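# Re-mesh the clamp's loose jaw and close both on bar

## Task

The clamp's two jaws sit on racks driven by one shared pinion, but the lower jaw was refitted a tooth or more out of step, so the jaws reach the bar at different times. Open the clamp far enough that the lower jaw's rack leaves the pinion, set that jaw back in proper step, then close both jaws so they grip the bar together. It counts only if the clamp stays that way once the robot lets go.

## Robot and tools

Robot: two seven-joint arms, left_arm and right_arm, each with a parallel two-finger gripper. Bases (scene frame): left_arm at (-0.027, +0.270, 0) m, yawed slightly by quat_wxyz (+1.000, 0, 0, -0.019); right_arm at (+0.033, -0.302, 0) m, quat_wxyz (+1.000, 0, 0, +0.006). A camera stand sits behind them.

Frame: the scene frame has its origin at table-top height midway between the arms' nominal bases, +x pointing out over the table, +y toward left_arm, +z up. Arm names do not match image sides. Reported positions (metres), orientations (quat_wxyz) and velocities (m/s, rad/s) use this frame and may be off by a few cm, more at long reach. Gripper axes: fingers point along its +z, close along its y. end_effector_position is the spot between the pads when shut, about 2 cm short of the tips; closing pushes the tips about 10 mm further along +z, mostly while pads are over 40 mm apart.

Command row: 14 numbers, each in [-1, 1], always for both arms: dx, dy, dz, rx, ry, rz, opening for left_arm, then those seven for right_arm. dx..rz are an offset, not a pose: measured along scene axes from that arm's Hand target as it stood when the action or move began (rotation about the Hand target's position; rx, ry, rz form one rotation vector). Scale: 1.0 = 0.6 m or 180 degrees. Opening is absolute: +1 fully open (0.084 m), -1 closed. Sending 0 for all six pose numbers re-requests the current Hand target; a 0 opening is itself a command, so resend the present opening to leave a gripper unchanged.

Tools:
- execute_actions(actions, cameras): actions is a list of actions; each action is a table of up to 15 rows of 14 numbers, one row per 1/30 s step, the last row held to fill 15 steps. Every row counts from the action's starting Hand target, not from the row before; repeating an offset in a new action moves further. Images come back only for an empty actions list or if cameras names them (["all"], a list of names, or []).
- move(target, speed, blend, opening_speed, blocking, cameras): straight-line path toward one row of 14 numbers, or a list of up to 15 rows, all offsets from the same starting Hand targets. speed in m/s, 0.002 to 1 (default 0.25), rotation limited to twice that in rad/s; one value or one per target. blend in m rounds corners of a list (0 = stop at each). opening_speed: per second on the -1..+1 scale, at least 0.2. Paths last 0.5 to 10 s, do not avoid obstacles, and the gripper lags or overshoots more when fast or with the arm near straight. blocking=false returns after about 0.5 s while the move continues. The result adds a move: line, e.g. done (within 3 mm and 2 degrees), off_target, moving, held, fault; limits=paced means the pose was clipped, limits=held means steps were withheld.
- wait(seconds 0..10): let time run with commands held.
- stop(): brake a running move.
- zoom_image(camera, region [x0, y0, x1, y1] pixels, at most 504 by 504): closer look at a camera's newest image. Cameras: cam_head_left, cam_head_right, cam_high, cam_low (504x504), cam_left_wrist, cam_right_wrist (672x504).
- clear_fault(arm): clears a reported torque fault on left_arm or right_arm.
- finished_scene(scene): ends the scene; give the current scene's number. Irreversible; call only when the jaws are re-meshed and closed on the bar.

Controller: each step the command is clipped to within 70 mm and 16 degrees of the measured pose; Hand target in results is that clipped command and next offsets count from it. A gripper can settle short of it; the next command (even zeros) asks again, or send the gap as an offset. To stop pressing on something, command the target back behind the gripper. Joints turn at most 3.14 rad/s. Large wrist turns can swing the elbow. Joint ranges (rad): waist ±6.283, shoulder -2.059..2.094, upper arm roll ±6.283, elbow -0.192..3.927 (straight 2.742), forearm roll ±6.283, wrist pitch -1.693..3.142, wrist roll ±6.283.

Results: grip_measured is the measured opening on the command scale (last Joint positions value in metres). To hold, command clearly below grip_measured; about 24 N per pad max. Joint velocities reading "within noise" means that arm is still. Joint torques include the arm's weight and have offsets; positive means toward larger joint values. Wrist depth gives a 7x7 grid per wrist camera, rows separated by " / ", mm from 172 to 3000, "-" for no value. Tool commands shows present gripper commands.

Avoid: dropping parts or letting anything leave the table; fast contacts and hard pushes; arm-on-arm contact (a clearance check helps but is not complete, and a gripper closing on the other's fingers counts). Contact torque at a joint's load limit (waist 40.8, shoulder 41, upper arm roll/elbow/forearm roll 26.1, wrist pitch 14, wrist roll 14.7 N m) or a motor pinned at its limit for 1 s causes a torque fault: the arm stops until clear_fault. Motors heat when holding loads, stretched out or pushing; MOTOR HOT appears at 65 °C and at 80 °C the arm brakes for 30-60 s. Thinking time lets the scene run on, so keep replies short and motions smooth.

Each tool is called after "Call:" as name(argument=value, ...), one argument or row to a line, values as JSON.

## Session

Call:
execute_actions(
  actions=[],
)

Scene clock: 0.00 s.
left_arm: end_effector_position=(+0.6185, +0.0335, +0.2667) grip_measured=+1.00 end_effector_quat_wxyz=(+0.155, +0.904, -0.352, +0.186) | right_arm: end_effector_position=(+0.7771, -0.2197, +0.2129) grip_measured=+1.00 end_effector_quat_wxyz=(-0.370, +0.729, -0.116, +0.564)
Joint positions: left_arm=[-0.192 0.482 -0.032 1.737 -0.413 0.946 0.679 0.084] | right_arm=[-0.045 0.588 0.063 1.408 2.528 0.738 -1.998 0.084]
Joint velocities: within noise
Joint torques (N m): no reading
Motor temperatures (°C): left_arm=[36 34 40 35 39 35 36] | right_arm=[36 36 34 37 35 37 37]
Wrist depth (mm): cam_left_wrist=[1320 1571 538 551 568 584 583 / 1283 485 501 514 528 542 560 / 443 457 468 481 493 508 522 / 424 436 442 456 467 481 491 / 403 413 423 433 443 453 464 / 382 390 399 408 418 426 436 / 365 373 378 387 395 404 416] | cam_right_wrist=[2112 2062 1974 1903 1838 1758 1728 / 2235 2132 2038 1991 1888 1248 1754 / 2325 2192 2145 2050 1048 1004 1369 / 2422 2302 2213 1414 1084 1036 998 / 2538 2465 1266 1273 1126 1067 1008 / 2654 2566 1290 1239 1209 1084 1048 / 2706 2132 1335 1239 1196 1126 1074]
Hand target: left_arm +0.6185, +0.0335, +0.2667; +0.155, +0.904, -0.352, +0.186 | right_arm +0.7771, -0.2197, +0.2129; -0.370, +0.729, -0.116, +0.564
Tool commands: left_gripper/opening=+1.0 right_gripper/opening=+1.0

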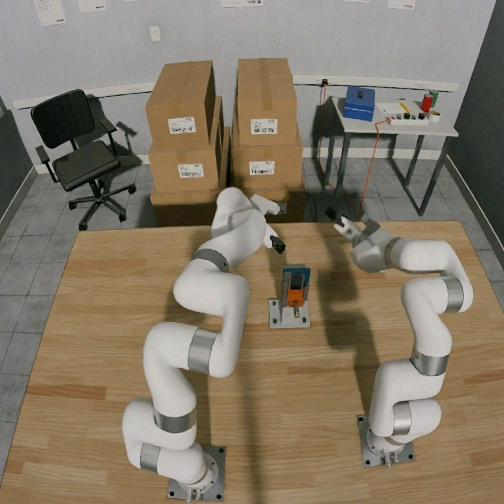

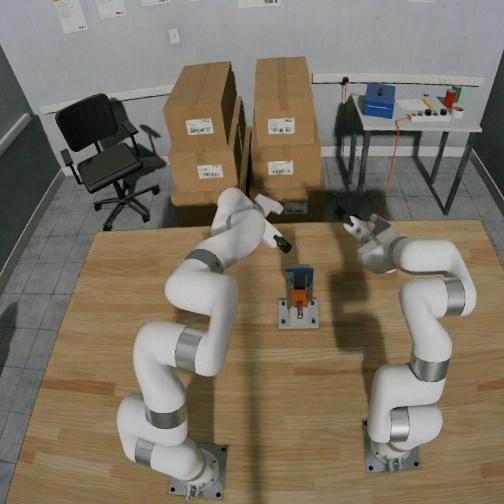

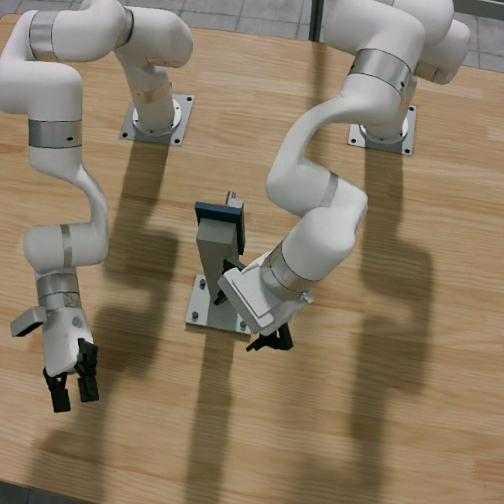

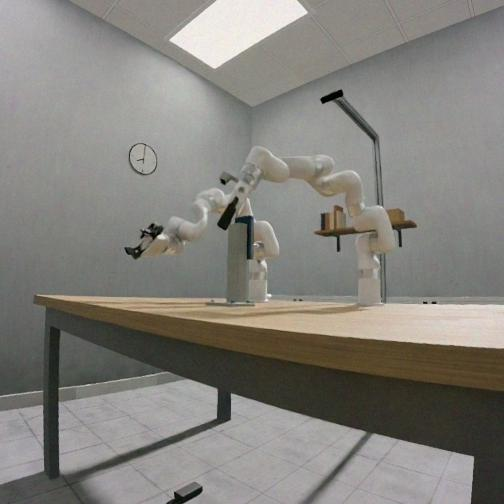

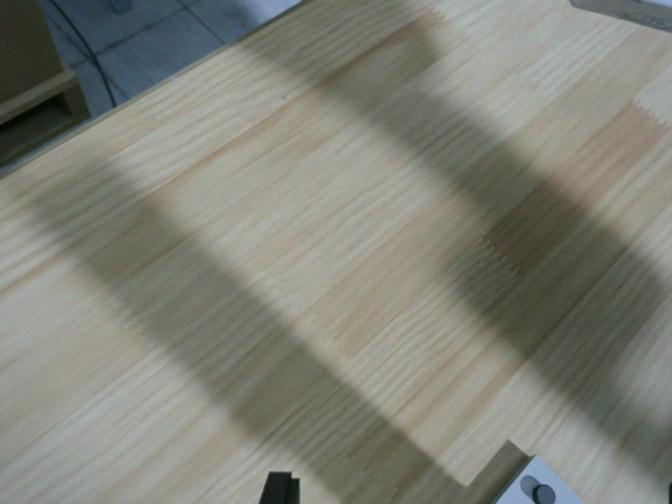

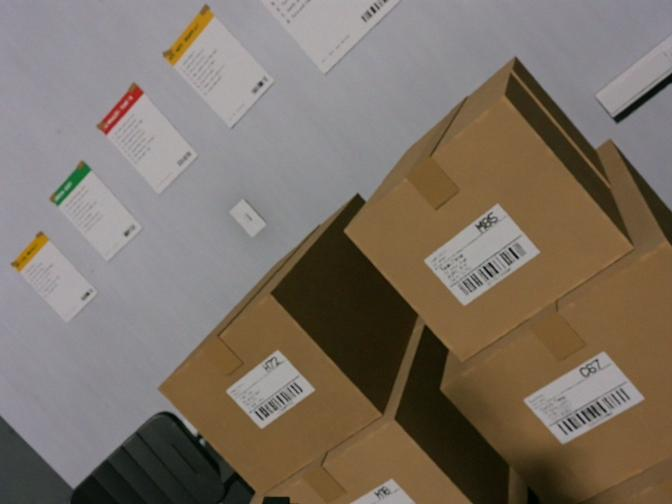

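Call:
zoom_image(
  camera="cam_head_right",
  region=[250, 240, 350, 340],
)

Call:
zoom_image(
  camera="cam_head_left",
  region=[240, 240, 340, 340],
)

Call:
zoom_image(
  camera="cam_high",
  region=[160, 170, 320, 350],
)

Call:
zoom_image(
  camera="cam_low",
  region=[190, 180, 320, 310],
)

Scaled by 5.040 from the camera's 504x504 image, which has a finer 720x720 frame.

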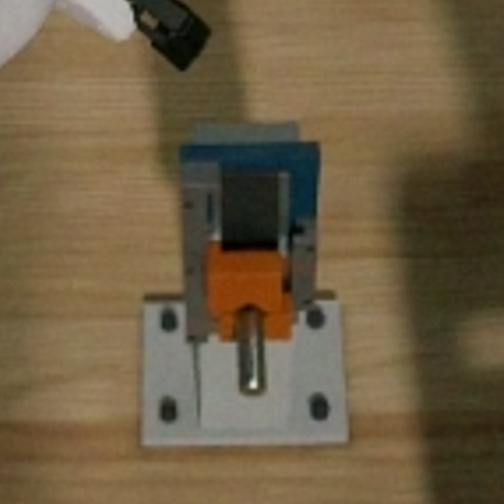

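Scaled by 5.040 from the camera's 504x504 image, which has a finer 720x720 frame.

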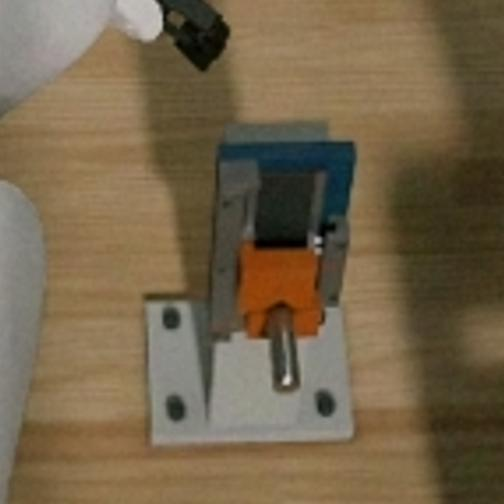

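Scaled by 2.800 from the camera's 504x504 image, which has a finer 720x720 frame.

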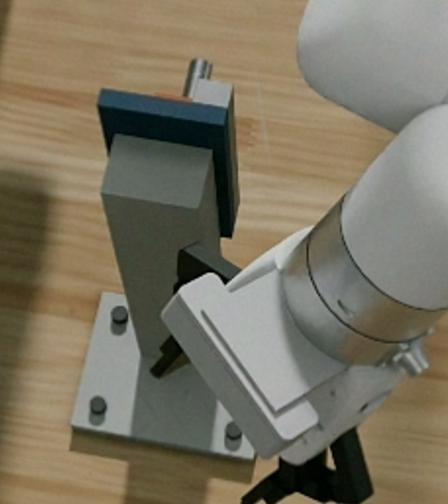

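Scaled by 3.877 from the camera's 504x504 image, which has a finer 720x720 frame.

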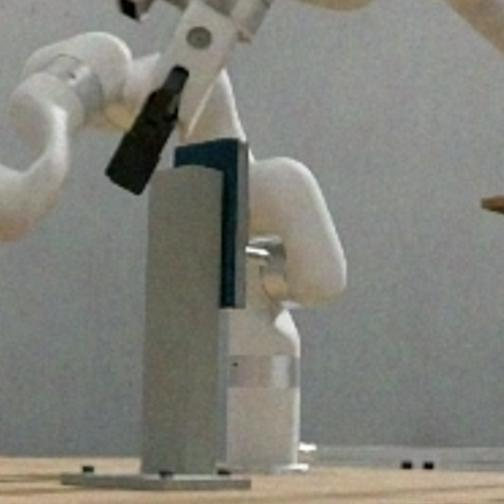

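Call:
move(
  target=[0,0.33,0.08,0,0,0,1, -0.74,0.05,0.1,-0.226,-0.0767,-0.118,1],
  cameras=["all"],
)

Scene clock: 4.30 s.
left_arm: end_effector_position=(+0.6185, +0.2315, +0.3147) grip_measured=+1.00 end_effector_quat_wxyz=(+0.155, +0.904, -0.352, +0.186) | right_arm: end_effector_position=(+0.3542, -0.1861, +0.2668) grip_measured=+1.00 end_effector_quat_wxyz=(-0.023, +0.700, +0.012, +0.714)
Joint positions: left_arm=[0.094 0.418 0.043 1.804 -0.495 1.219 0.971 0.084] | right_arm=[0.347 -1.12 0.404 -0.071 4.071 0.598 -3.565 0.084]
Joint torques (N m): left_arm=[1.07 -30.5 0.05 13.87 -1.26 -1.29 0.31] | right_arm=[-1.13 3.75 -1.81 21.04 -0.42 2.33 0.42]
Wrist depth (mm): cam_left_wrist=[1209 1449 1698 611 636 656 681 / 1369 1499 559 573 591 609 625 / 497 511 525 539 551 568 585 / 475 483 498 511 524 536 551 / 450 462 474 483 494 509 512 / 426 437 446 458 467 477 475 / 408 416 425 433 444 453 457] | cam_right_wrist=[2422 2457 2414 2397 2356 2309 2333 / 2448 2405 2397 2356 2364 2381 2302 / 2422 2422 2372 2372 2348 2340 2317 / 2448 2422 2397 2381 2364 2325 2333 / 218 1516 1968 1468 2348 2317 2333 / 216 1490 1477 1465 2317 1638 1619 / 212 1440 1428 1420 2333 2317 2294]
Hand target: left_arm +0.6185, +0.2315, +0.3147; +0.155, +0.904, -0.352, +0.186 | right_arm +0.3542, -0.1861, +0.2668; -0.023, +0.700, +0.012, +0.714 (not the last commanded pose)
Off the commanded pose: left_arm 0.000 m, 0 deg | right_arm 0.022 m, 3 deg.
move: held (right_arm; a check stopped the path); limits=held
pose unreachable (right arm): on one or more control steps of this call, first in action 0 (counted from 0), this arm could not follow its commanded pose, so it was not sent that pose on those steps. It may still have moved: this result reports where it is.
cause: moving toward the commanded pose would bring two parts of the arm too close to each other (joints 2 (shoulder) to 6 (wrist pitch) lie between them).

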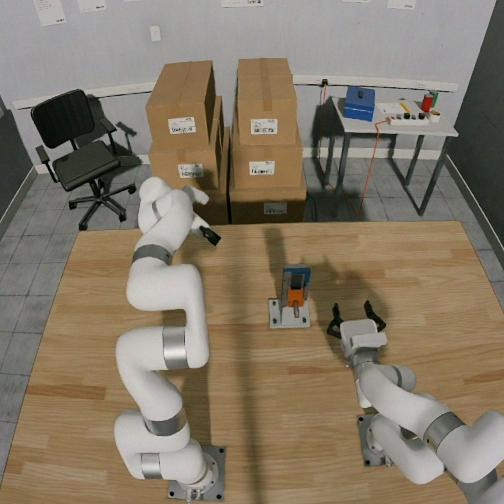

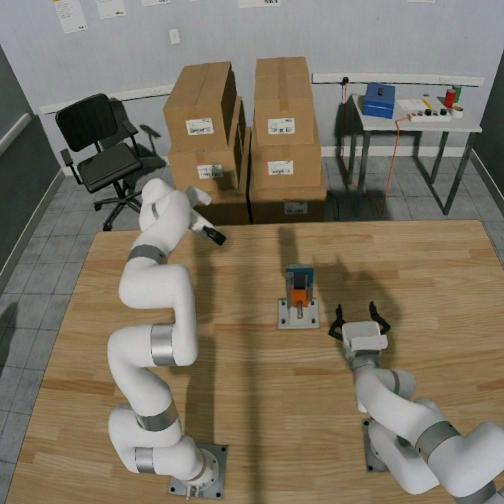

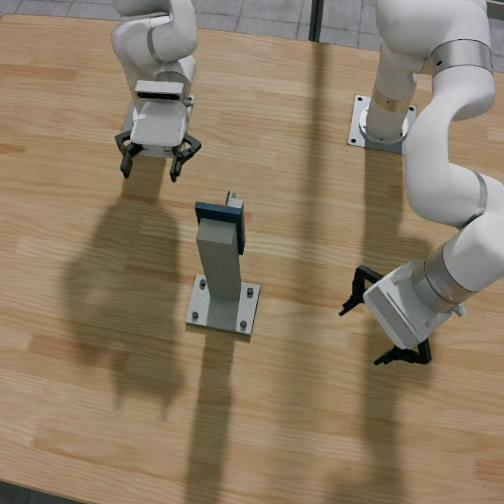

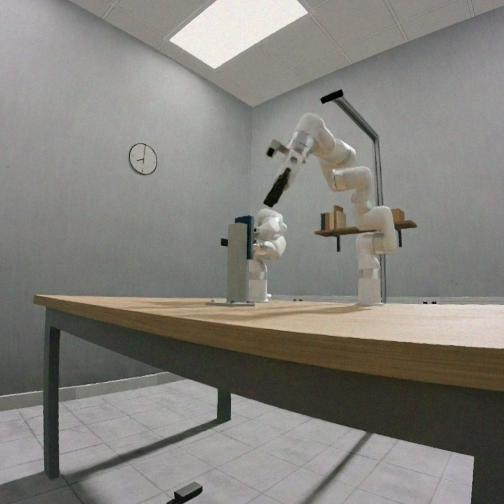

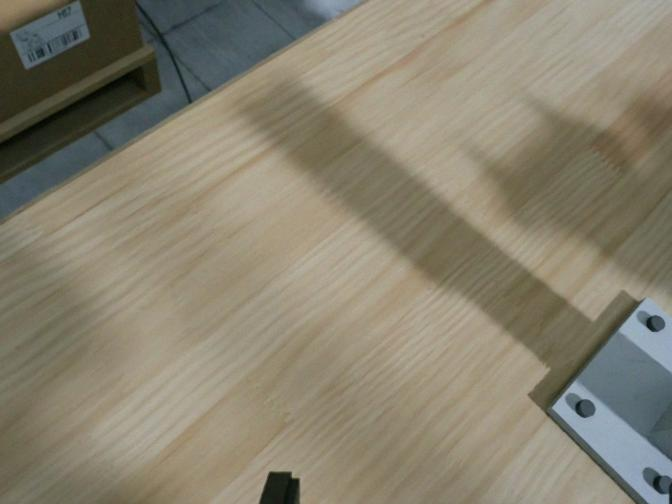

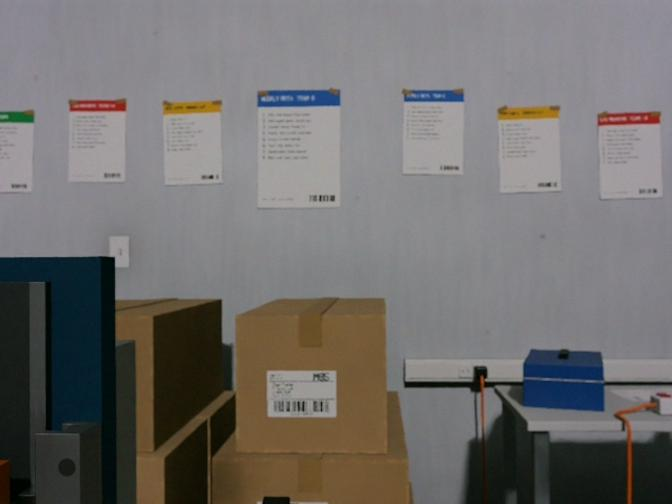

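Call:
move(
  target=[0,0,0,0,0,0,1, -0.06,0.1,-0.02,0,0,0,1],
)

Call:
move(
  target=[0,0,0,0,0,0,1, -0.02,0.13,-0.05,0,0,0,1],
  cameras=["cam_right_wrist","cam_high","cam_head_right"],
)

Scene clock: 6.00 s.
left_arm: end_effector_position=(+0.6185, +0.2315, +0.3147) grip_measured=+1.00 end_effector_quat_wxyz=(+0.155, +0.904, -0.352, +0.186) | right_arm: end_effector_position=(+0.3265, -0.1378, +0.2558) grip_measured=+1.00 end_effector_quat_wxyz=(-0.034, +0.704, +0.022, +0.709)
Joint positions: left_arm=[0.094 0.418 0.043 1.804 -0.495 1.219 0.971 0.084] | right_arm=[0.489 -1.053 0.658 -0.047 4.472 0.672 -3.669 0.084]
Joint torques (N m): left_arm=[1.14 -31.24 -0.02 13.9 -1.13 -1.44 0.23] | right_arm=[-1.38 1.74 -3.25 18.16 -0.45 1.79 0.22]
Wrist depth (mm): cam_left_wrist=[1220 1446 1690 613 636 656 677 / 1366 1483 559 574 592 609 629 / 496 511 525 535 552 566 582 / 474 484 498 510 523 535 550 / 450 462 472 483 494 506 513 / 428 438 445 457 467 477 475 / 407 415 424 433 444 453 456] | cam_right_wrist=[2492 2465 2431 2405 2389 2348 2340 / 2492 2483 2448 2397 2340 2348 2309 / 2474 2465 2422 2381 2372 2356 2294 / 236 245 246 2372 2372 2348 2317 / 236 245 244 1503 2286 2333 2317 / 235 223 241 1503 2348 2325 1638 / 216 214 234 1458 1446 2340 2325]
Hand target: left_arm +0.6185, +0.2315, +0.3147; +0.155, +0.904, -0.352, +0.186 | right_arm +0.3265, -0.1378, +0.2558; -0.034, +0.704, +0.022, +0.709 (not the last commanded pose)
Off the commanded pose: left_arm 0.000 m, 0 deg | right_arm 0.014 m, 2 deg.
move: held (right_arm; a check stopped the path); limits=held
pose unreachable (right arm): on one or more control steps of this call, first in action 0 (counted from 0), this arm could not follow its commanded pose, so it was not sent that pose on those steps. It may still have moved: this result reports where it is.
cause: moving toward the commanded pose would bring two parts of the arm too close to each other (joints 3 (upper arm roll) to 5 (forearm roll) lie between them).

Scene clock: 7.00 s.
left_arm: end_effector_position=(+0.6185, +0.2315, +0.3147) grip_measured=+1.00 end_effector_quat_wxyz=(+0.155, +0.904, -0.352, +0.186) | right_arm: end_effector_position=(+0.3145, -0.0598, +0.2259) grip_measured=+1.00 end_effector_quat_wxyz=(-0.034, +0.704, +0.022, +0.709)
Joint positions: left_arm=[0.094 0.418 0.043 1.804 -0.495 1.219 0.971 0.084] | right_arm=[0.289 -0.601 1.101 0.199 4.641 0.966 -3.511 0.084]
Joint torques (N m): left_arm=[1.58 -31.12 -0.05 13.79 -1.15 -1.38 0.08] | right_arm=[-1.11 0.09 -3.74 13.97 0.11 2.44 0.24]
Wrist depth (mm): cam_left_wrist=[1211 1458 1669 610 635 655 675 / 1375 1496 558 575 593 608 622 / 497 512 525 538 552 565 584 / 474 484 497 511 524 537 549 / 450 461 473 483 494 506 512 / 428 438 445 457 468 477 475 / 408 416 425 433 444 452 456] | cam_right_wrist=[2510 2474 2448 2431 2389 2356 2317 / 2538 2492 2439 2439 2372 2325 2317 / 2483 2483 - 251 251 2364 2333 / 2538 2510 - 251 251 2356 2309 / 2510 1557 - 221 235 2340 2317 / 2528 1553 - 220 235 2364 1749 / 2002 1519 - - 219 2356 2340]
Hand target: left_arm +0.6185, +0.2315, +0.3147; +0.155, +0.904, -0.352, +0.186 | right_arm +0.3145, -0.0598, +0.2258; -0.034, +0.704, +0.022, +0.709
Off the commanded pose: left_arm 0.000 m, 0 deg | right_arm 0.000 m, 0 deg.
move: done
Images, in order (width x height): cam_head_right 504x504, cam_high 504x504, cam_right_wrist 672x504.

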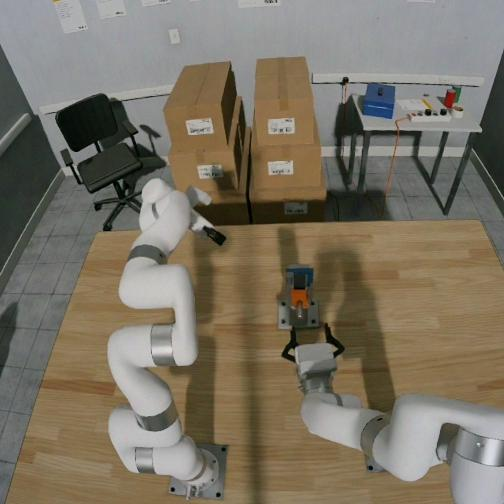

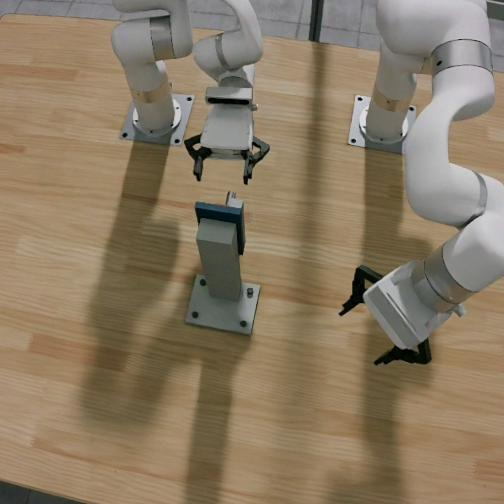

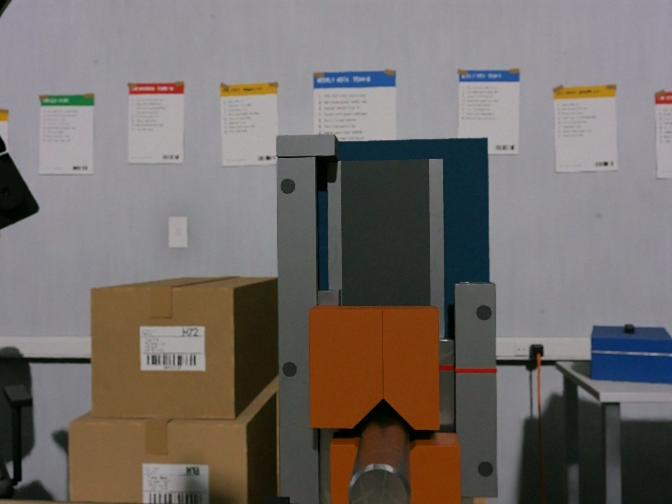

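Call:
move(
  target=[0,0,0,0,0,0,1, -0.03,0,-0.12,0,0,0,1],
  cameras=["cam_right_wrist"],
)

Call:
zoom_image(
  camera="cam_right_wrist",
  region=[230, 0, 550, 504],
)

Scene clock: 8.53 s.
left_arm: end_effector_position=(+0.6185, +0.2315, +0.3147) grip_measured=+1.00 end_effector_quat_wxyz=(+0.155, +0.904, -0.352, +0.186) | right_arm: end_effector_position=(+0.2965, -0.0598, +0.1538) grip_measured=+1.00 end_effector_quat_wxyz=(-0.034, +0.704, +0.022, +0.709)
Joint positions: left_arm=[0.094 0.418 0.043 1.804 -0.495 1.219 0.971 0.084] | right_arm=[-0.319 -0.374 1.863 0.26 4.689 1.214 -3.255 0.084]
Joint torques (N m): left_arm=[1 -31.64 -0.07 13.69 -1.17 -1.38 0.09] | right_arm=[-1.22 4.1 -3.06 8.39 0.24 1.94 0.27]
Wrist depth (mm): cam_left_wrist=[1215 1452 1681 611 636 659 677 / 1358 1509 556 575 590 609 626 / 496 513 524 537 554 567 582 / 474 483 497 512 523 536 550 / 450 461 472 484 496 507 513 / 426 438 447 458 468 476 476 / 408 415 425 434 446 453 457] | cam_right_wrist=[2547 2474 - 269 268 2381 2348 / 2510 2492 - 259 266 2389 2364 / 2538 2492 - 240 253 2397 2348 / 2556 2510 - 238 239 2364 2356 / 2528 1578 - 259 282 2364 1677 / 2112 1523 - 286 283 2372 2340 / 703 698 696 285 283 687 679]
Hand target: left_arm +0.6185, +0.2315, +0.3147; +0.155, +0.904, -0.352, +0.186 | right_arm +0.2965, -0.0598, +0.1538; -0.034, +0.704, +0.022, +0.709
Off the commanded pose: left_arm 0.000 m, 0 deg | right_arm 0.000 m, 0 deg.
move: done
Images, in order (width x height): cam_right_wrist 672x504.

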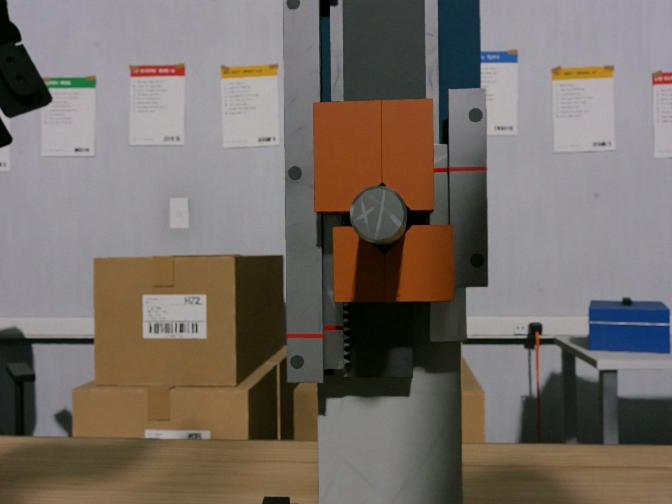

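Scaled by 1.000.

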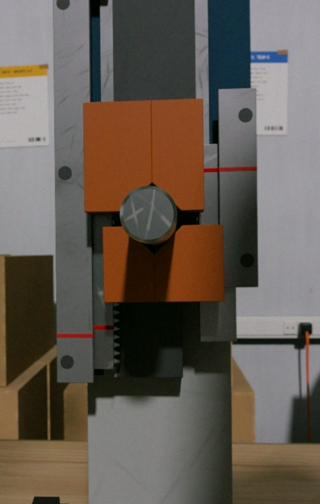

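Call:
zoom_image(
  camera="cam_right_wrist",
  region=[275, 80, 395, 240],
)

Call:
zoom_image(
  camera="cam_right_wrist",
  region=[275, 200, 415, 390],
)

Call:
zoom_image(
  camera="cam_right_wrist",
  region=[370, 80, 500, 350],
)

Scaled by 3.150 from the camera's 672x504 image, which has a finer 960x720 frame.

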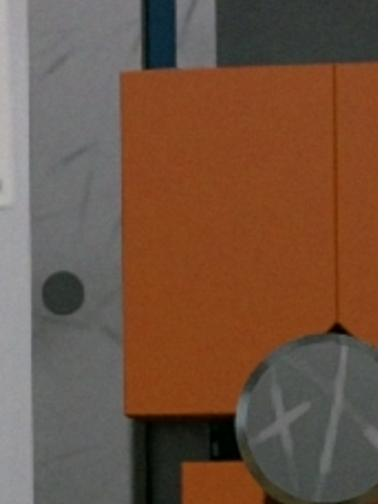

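Scaled by 2.653 from the camera's 672x504 image, which has a finer 960x720 frame.

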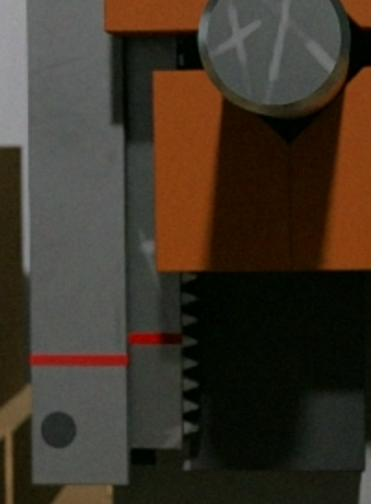

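Scaled by 1.867 from the camera's 672x504 image, which has a finer 960x720 frame.

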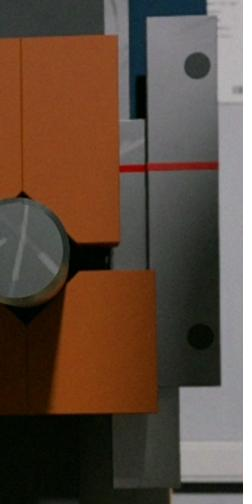

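Call:
move(
  target=[0,0,0,0,0,0,1, 0,-0.03,0,-0.0054,0.002,-0.027,1],
  cameras=["cam_right_wrist","cam_low"],
)

Call:
zoom_image(
  camera="cam_low",
  region=[190, 180, 320, 310],
)

Scene clock: 13.53 s.
left_arm: end_effector_position=(+0.6185, +0.2315, +0.3147) grip_measured=+1.00 end_effector_quat_wxyz=(+0.155, +0.904, -0.352, +0.186) | right_arm: end_effector_position=(+0.2965, -0.0778, +0.1538) grip_measured=+1.00 end_effector_quat_wxyz=(+0.002, +0.707, -0.002, +0.707)
Joint positions: left_arm=[0.094 0.418 0.043 1.804 -0.495 1.219 0.971 0.084] | right_arm=[-0.313 -0.355 1.859 0.26 4.779 1.237 -3.31 0.084]
Joint torques (N m): left_arm=[0.72 -31.62 -0.42 13.67 -0.88 -1.38 0.32] | right_arm=[0.95 5.41 -3.87 8.62 0.4 2.48 -0.15]
Wrist depth (mm): cam_left_wrist=[1213 1449 1706 613 637 655 674 / 1356 1506 559 575 592 608 625 / 497 513 525 539 552 566 582 / 474 484 499 510 522 534 550 / 450 461 472 484 494 506 514 / 427 437 446 456 467 476 476 / 408 415 425 434 443 454 457] | cam_right_wrist=[2397 - 253 265 2431 2431 2422 / 2448 - 253 235 2414 2414 2397 / 2431 - 235 235 2414 2431 2397 / 1519 - 253 235 2431 2405 2414 / 1523 - 254 266 2405 1957 1732 / 1477 1480 282 282 2457 2422 2405 / 674 675 283 282 681 681 683]
Hand target: left_arm +0.6185, +0.2315, +0.3147; +0.155, +0.904, -0.352, +0.186 | right_arm +0.2965, -0.0778, +0.1538; +0.002, +0.707, -0.002, +0.707
Off the commanded pose: left_arm 0.000 m, 0 deg | right_arm 0.000 m, 0 deg.
move: done
Images, in order (width x height): cam_low 504x504, cam_right_wrist 672x504.

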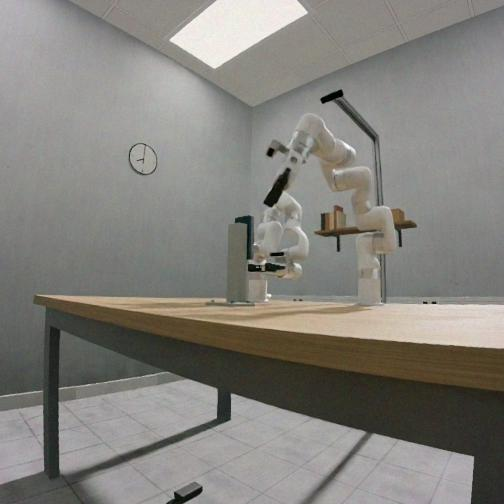

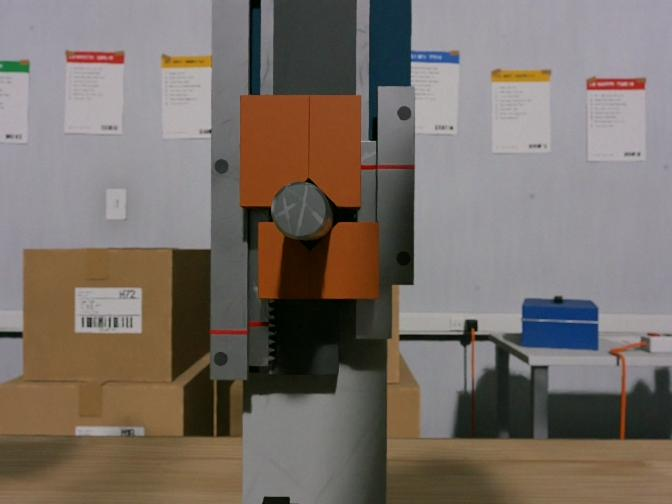

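Scaled by 3.877 from the camera's 504x504 image, which has a finer 720x720 frame.

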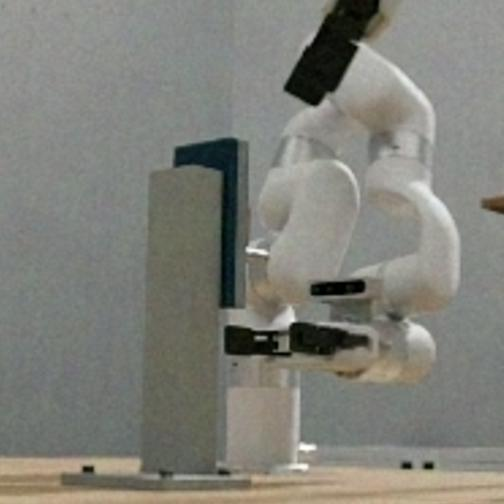

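Call:
move(
  target=[0,0,0,0,0,0,1, 0.085,0.0167,0.097,0,0,0,1],
  cameras=["cam_right_wrist","cam_low","cam_high","cam_head_left"],
)

Call:
zoom_image(
  camera="cam_low",
  region=[190, 180, 320, 310],
)

Call:
zoom_image(
  camera="cam_high",
  region=[150, 100, 300, 250],
)

Scene clock: 16.70 s.
left_arm: end_effector_position=(+0.6185, +0.2315, +0.3147) grip_measured=+1.00 end_effector_quat_wxyz=(+0.155, +0.904, -0.352, +0.186) | right_arm: end_effector_position=(+0.3475, -0.0678, +0.2120) grip_measured=+1.00 end_effector_quat_wxyz=(+0.002, +0.707, -0.002, +0.707)
Joint positions: left_arm=[0.094 0.418 0.043 1.804 -0.495 1.219 0.971 0.084] | right_arm=[0.072 -0.398 1.193 0.274 4.555 1.115 -3.474 0.084]
Joint torques (N m): left_arm=[0.62 -31.61 -0.19 13.61 -0.98 -1.49 0.13] | right_arm=[0.58 -3.89 -4.12 12.88 -1.08 1.78 -0.2]
Wrist depth (mm): cam_left_wrist=[1211 1455 1698 613 636 655 677 / 1369 1490 556 575 592 607 626 / 496 511 525 540 552 566 583 / 474 483 499 510 524 537 551 / 450 461 473 484 496 507 513 / 427 438 445 458 467 477 475 / 408 417 426 433 444 452 456] | cam_right_wrist=[2397 2364 2356 2356 2372 2372 2340 / - - 202 214 2348 2356 2381 / - - 203 214 2381 2333 2364 / - - 203 214 2356 2364 2348 / - - 184 184 202 2381 2372 / - - 185 184 202 2364 2372 / - - - 185 1408 2356 2381]
Hand target: left_arm +0.6185, +0.2315, +0.3147; +0.155, +0.904, -0.352, +0.186 | right_arm +0.3475, -0.0678, +0.2120; +0.002, +0.707, -0.002, +0.707
Off the commanded pose: left_arm 0.000 m, 0 deg | right_arm 0.000 m, 0 deg.
move: done
Images, in order (width x height): cam_head_left 504x504, cam_high 504x504, cam_low 504x504, cam_right_wrist 672x504.

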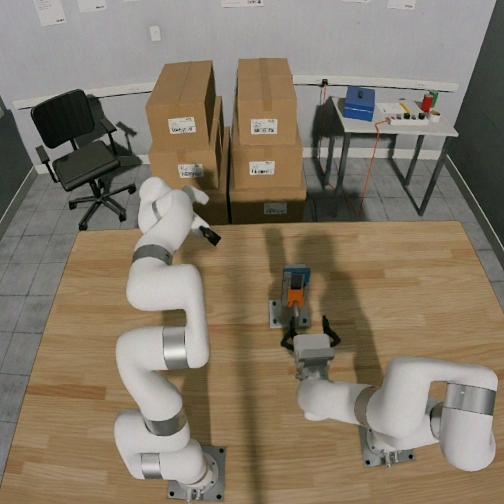

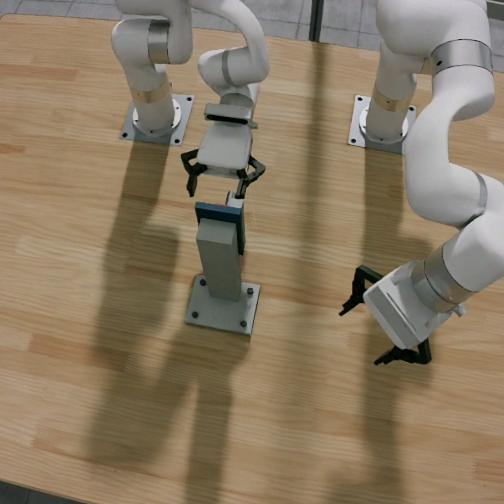

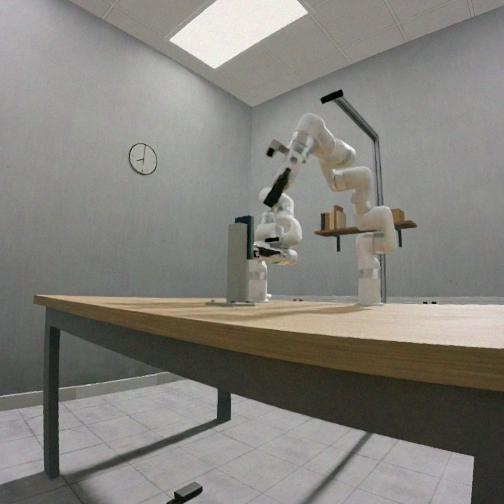

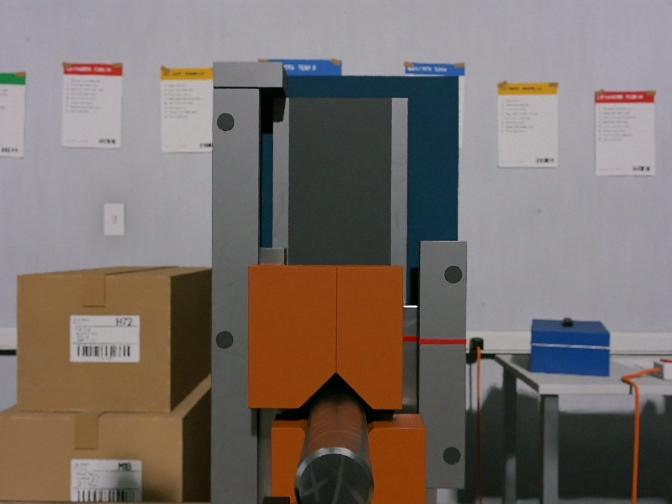

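Scaled by 3.877 from the camera's 504x504 image, which has a finer 720x720 frame.

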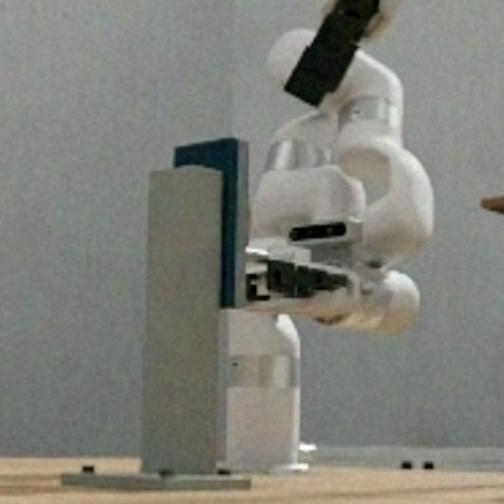

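Scaled by 3.360 from the camera's 504x504 image, which has a finer 720x720 frame.

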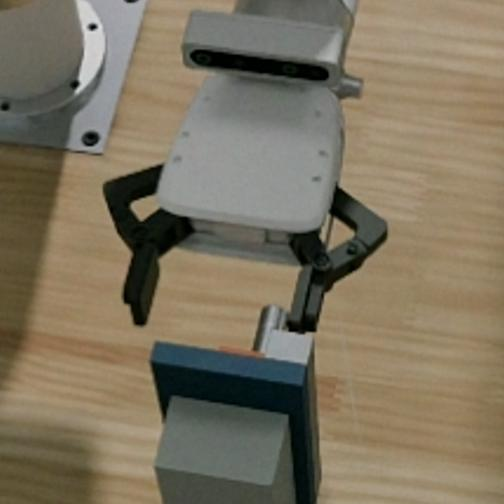

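Call:
move(
  target=[0,0,0,0,0,0,1, 0,0.043,0.004,0,0,0,1],
  cameras=["cam_right_wrist","cam_high","cam_low"],
)

Call:
zoom_image(
  camera="cam_high",
  region=[170, 140, 290, 240],
)

Call:
zoom_image(
  camera="cam_low",
  region=[230, 220, 310, 280],
)

Scene clock: 18.27 s.
left_arm: end_effector_position=(+0.6185, +0.2315, +0.3147) grip_measured=+1.00 end_effector_quat_wxyz=(+0.155, +0.904, -0.352, +0.186) | right_arm: end_effector_position=(+0.3475, -0.0420, +0.2144) grip_measured=+1.00 end_effector_quat_wxyz=(+0.002, +0.707, -0.002, +0.707)
Joint positions: left_arm=[0.094 0.418 0.043 1.804 -0.495 1.219 0.971 0.084] | right_arm=[0 -0.303 1.284 0.35 4.567 1.195 -3.511 0.084]
Joint torques (N m): left_arm=[0.71 -31.47 -0.36 13.61 -0.89 -1.44 0.27] | right_arm=[-0.68 -1.91 -2.5 14.05 -0.98 2.37 0.05]
Motor temperatures (°C): left_arm=[36 35 40 40 39 35 36] | right_arm=[36 36 34 38 35 37 37]
Wrist depth (mm): cam_left_wrist=[1215 1449 1677 611 637 656 675 / 1366 1493 558 574 590 608 626 / 497 512 523 538 551 566 583 / 474 483 499 509 524 536 551 / 450 461 474 483 494 508 511 / 428 437 447 456 468 477 475 / 408 415 425 433 444 453 455] | cam_right_wrist=[2364 2348 2389 2356 2372 2348 2340 / 2348 - - 202 218 2372 2348 / 2381 - - 214 214 2364 2381 / 2389 - - 203 214 218 2372 / 1462 1480 - 203 184 202 2356 / 1468 1487 - 203 184 202 2364 / 1434 1428 - 203 - 202 2397]
Hand target: left_arm +0.6185, +0.2315, +0.3147; +0.155, +0.904, -0.352, +0.186 | right_arm +0.3475, -0.0420, +0.2144; +0.002, +0.707, -0.002, +0.707
Off the commanded pose: left_arm 0.000 m, 0 deg | right_arm 0.000 m, 0 deg.
move: done
Images, in order (width x height): cam_high 504x504, cam_low 504x504, cam_right_wrist 672x504.

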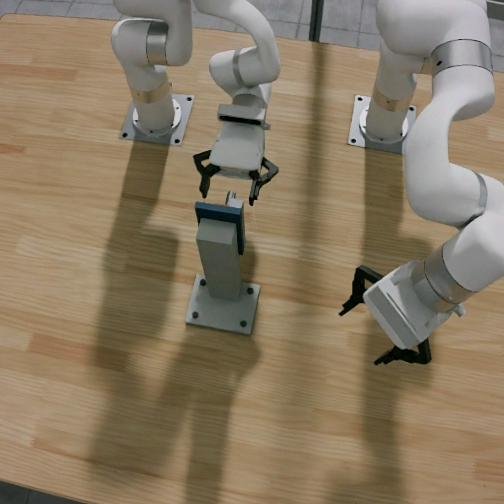

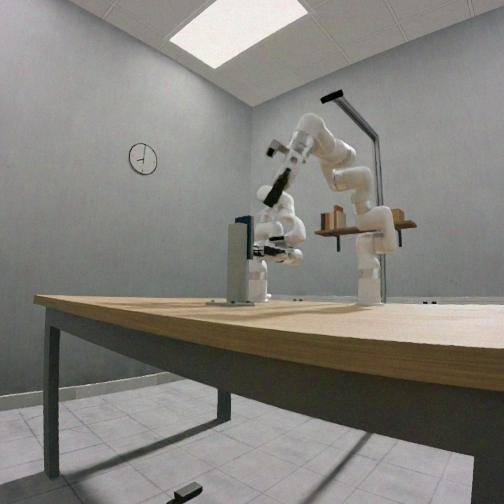

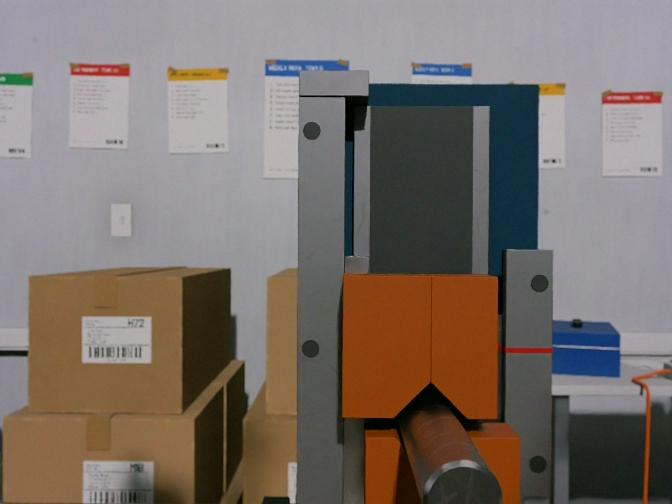

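Scaled by 4.200 from the camera's 504x504 image, which has a finer 720x720 frame.

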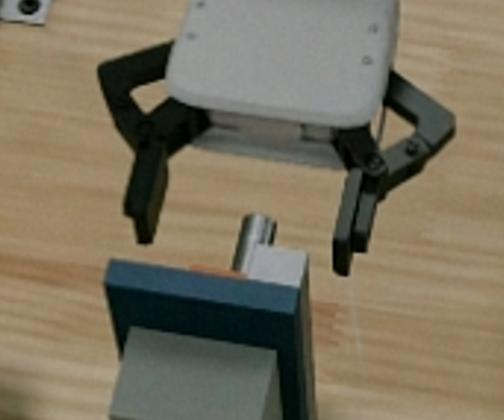

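Scaled by 6.300 from the camera's 504x504 image, which has a finer 720x720 frame.

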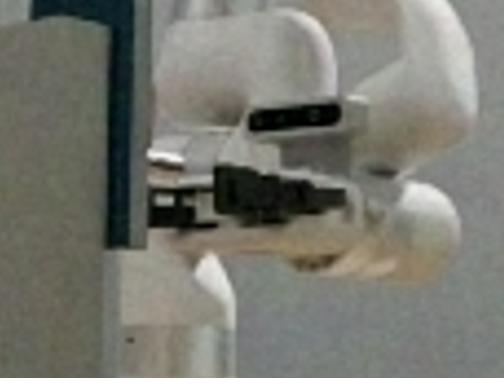

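Call:
move(
  target=[0,0,0,0,0,0,1, 0.05,-0.004,0.0233,0,0,0,1],
  cameras=["cam_right_wrist","cam_high","cam_low"],
)

Call:
zoom_image(
  camera="cam_high",
  region=[170, 140, 290, 240],
)

Call:
zoom_image(
  camera="cam_low",
  region=[230, 220, 310, 280],
)

Scene clock: 24.50 s.
left_arm: end_effector_position=(+0.6185, +0.2315, +0.3147) grip_measured=+1.00 end_effector_quat_wxyz=(+0.155, +0.904, -0.352, +0.186) | right_arm: end_effector_position=(+0.3775, -0.0444, +0.2284) grip_measured=+1.00 end_effector_quat_wxyz=(+0.002, +0.707, -0.002, +0.707)
Joint positions: left_arm=[0.094 0.418 0.043 1.804 -0.495 1.219 0.971 0.084] | right_arm=[-0.042 -0.322 1.195 0.377 4.457 1.126 -3.519 0.084]
Joint torques (N m): left_arm=[0.45 -31.59 -0.13 13.58 -0.84 -1.36 0.36] | right_arm=[-0.91 -2.43 -3.56 15.26 -1.16 1.72 0.05]
Wrist depth (mm): cam_left_wrist=[1222 1443 1711 613 638 657 675 / 1361 1496 560 576 593 608 626 / 497 511 524 537 551 567 582 / 474 484 497 510 524 536 551 / 448 461 472 484 494 507 511 / 427 438 448 456 468 476 477 / 406 415 424 433 444 455 456] | cam_right_wrist=[2333 2348 2333 2372 2317 2356 2340 / 2340 2340 2333 188 2340 2333 2317 / 2340 - - 184 184 188 2325 / 2348 - - 184 184 188 2340 / 1437 - - 173 184 184 2286 / 1434 - - 173 - 172 1634 / 1408 - - 173 - 173 2333]
Hand target: left_arm +0.6185, +0.2315, +0.3147; +0.155, +0.904, -0.352, +0.186 | right_arm +0.3775, -0.0444, +0.2284; +0.002, +0.707, -0.002, +0.707
Off the commanded pose: left_arm 0.000 m, 0 deg | right_arm 0.000 m, 0 deg.
move: done
Images, in order (width x height): cam_high 504x504, cam_low 504x504, cam_right_wrist 672x504.

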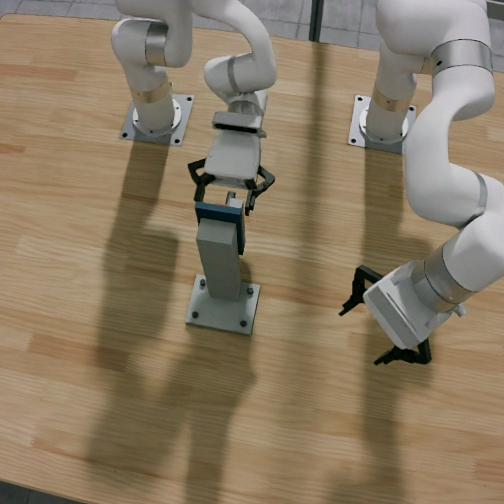

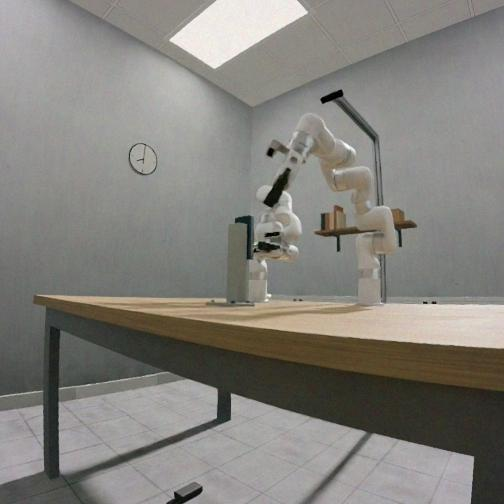

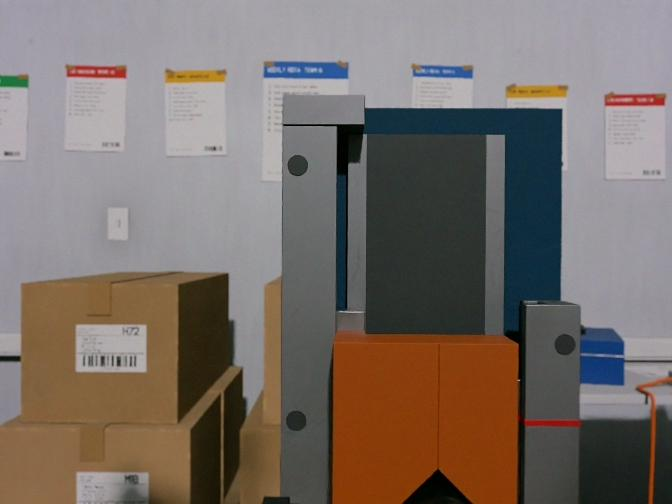

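Scaled by 4.200 from the camera's 504x504 image, which has a finer 720x720 frame.

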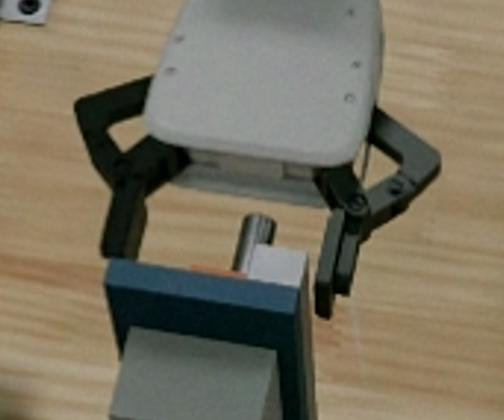

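Scaled by 6.300 from the camera's 504x504 image, which has a finer 720x720 frame.

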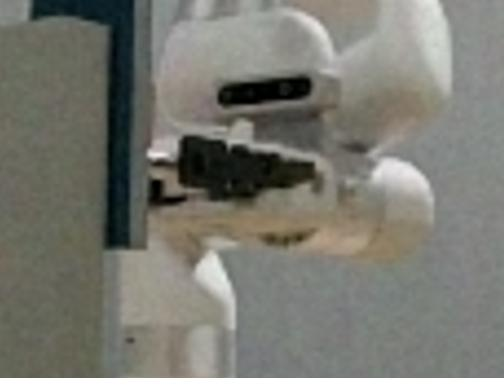

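Call:
move(
  target=[0,0,0,0,0,0,1, 0,0,0,0,0,0,-0.3],
  opening_speed=0.6,
  cameras=["cam_right_wrist","cam_high","cam_low"],
)

Call:
zoom_image(
  camera="cam_high",
  region=[170, 140, 290, 240],
)

Call:
zoom_image(
  camera="cam_low",
  region=[230, 220, 310, 280],
)

Scene clock: 27.67 s.
left_arm: end_effector_position=(+0.6185, +0.2315, +0.3147) grip_measured=+1.00 end_effector_quat_wxyz=(+0.155, +0.904, -0.352, +0.186) | right_arm: end_effector_position=(+0.3774, -0.0438, +0.2286) grip_measured=-0.26 end_effector_quat_wxyz=(+0.001, +0.707, -0.001, +0.707)
Joint positions: left_arm=[0.094 0.418 0.043 1.804 -0.495 1.219 0.971 0.084] | right_arm=[-0.042 -0.322 1.195 0.378 4.457 1.125 -3.519 0.033]
Joint torques (N m): left_arm=[0.64 -31.56 -0.3 13.71 -0.6 -1.38 0.27] | right_arm=[-18.54 -6.7 -18.18 -11.86 9.96 9.59 0.53]
Wrist depth (mm): cam_left_wrist=[1220 1446 1669 611 635 655 675 / 1366 1496 555 574 592 607 627 / 496 512 524 537 553 567 584 / 474 484 497 510 523 537 551 / 450 462 474 483 494 508 513 / 427 436 446 456 469 477 476 / 407 416 424 432 443 454 455] | cam_right_wrist=[2333 2325 2340 2333 2348 2372 2348 / 2340 2317 2356 173 2325 2356 2317 / 2348 - - 174 185 188 2333 / 2356 - - 173 185 188 2309 / 1437 - - 174 185 189 1665 / 1446 - - - - 177 1626 / 1408 - - - - 177 2333]
Hand target: left_arm +0.6185, +0.2315, +0.3147; +0.155, +0.904, -0.352, +0.186 | right_arm +0.3775, -0.0444, +0.2284; +0.002, +0.707, -0.002, +0.707
Off the commanded pose: left_arm 0.000 m, 0 deg | right_arm 0.001 m, 0 deg.
move: done
Images, in order (width x height): cam_high 504x504, cam_low 504x504, cam_right_wrist 672x504.

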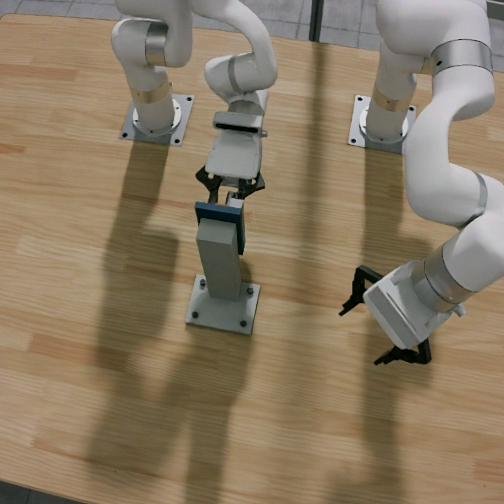

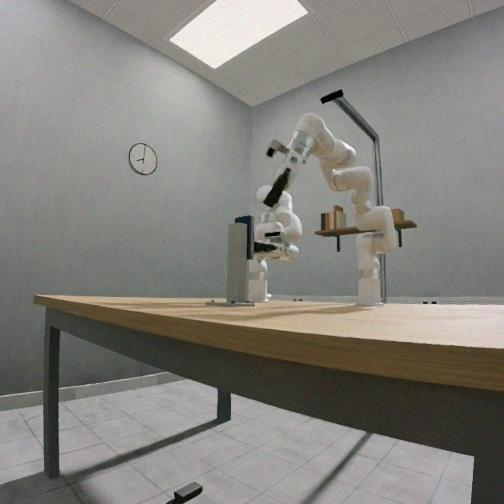

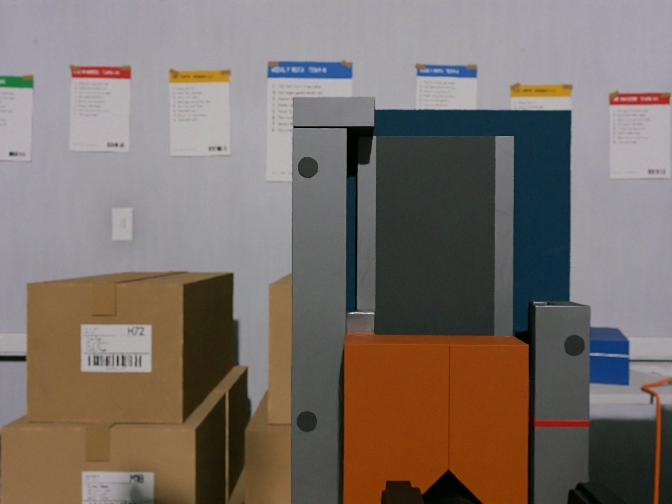

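Scaled by 4.200 from the camera's 504x504 image, which has a finer 720x720 frame.

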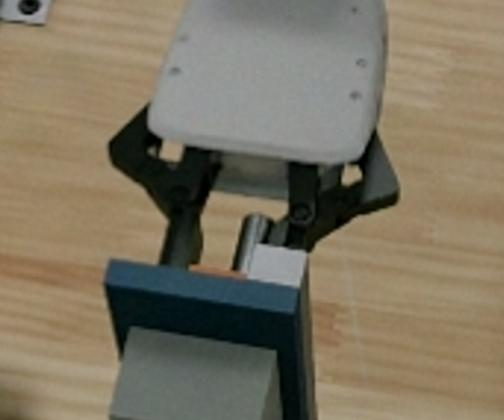

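Scaled by 6.300 from the camera's 504x504 image, which has a finer 720x720 frame.

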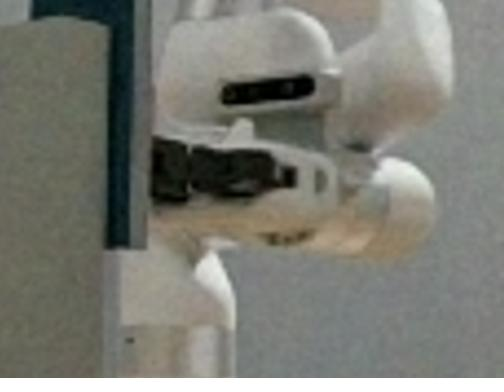

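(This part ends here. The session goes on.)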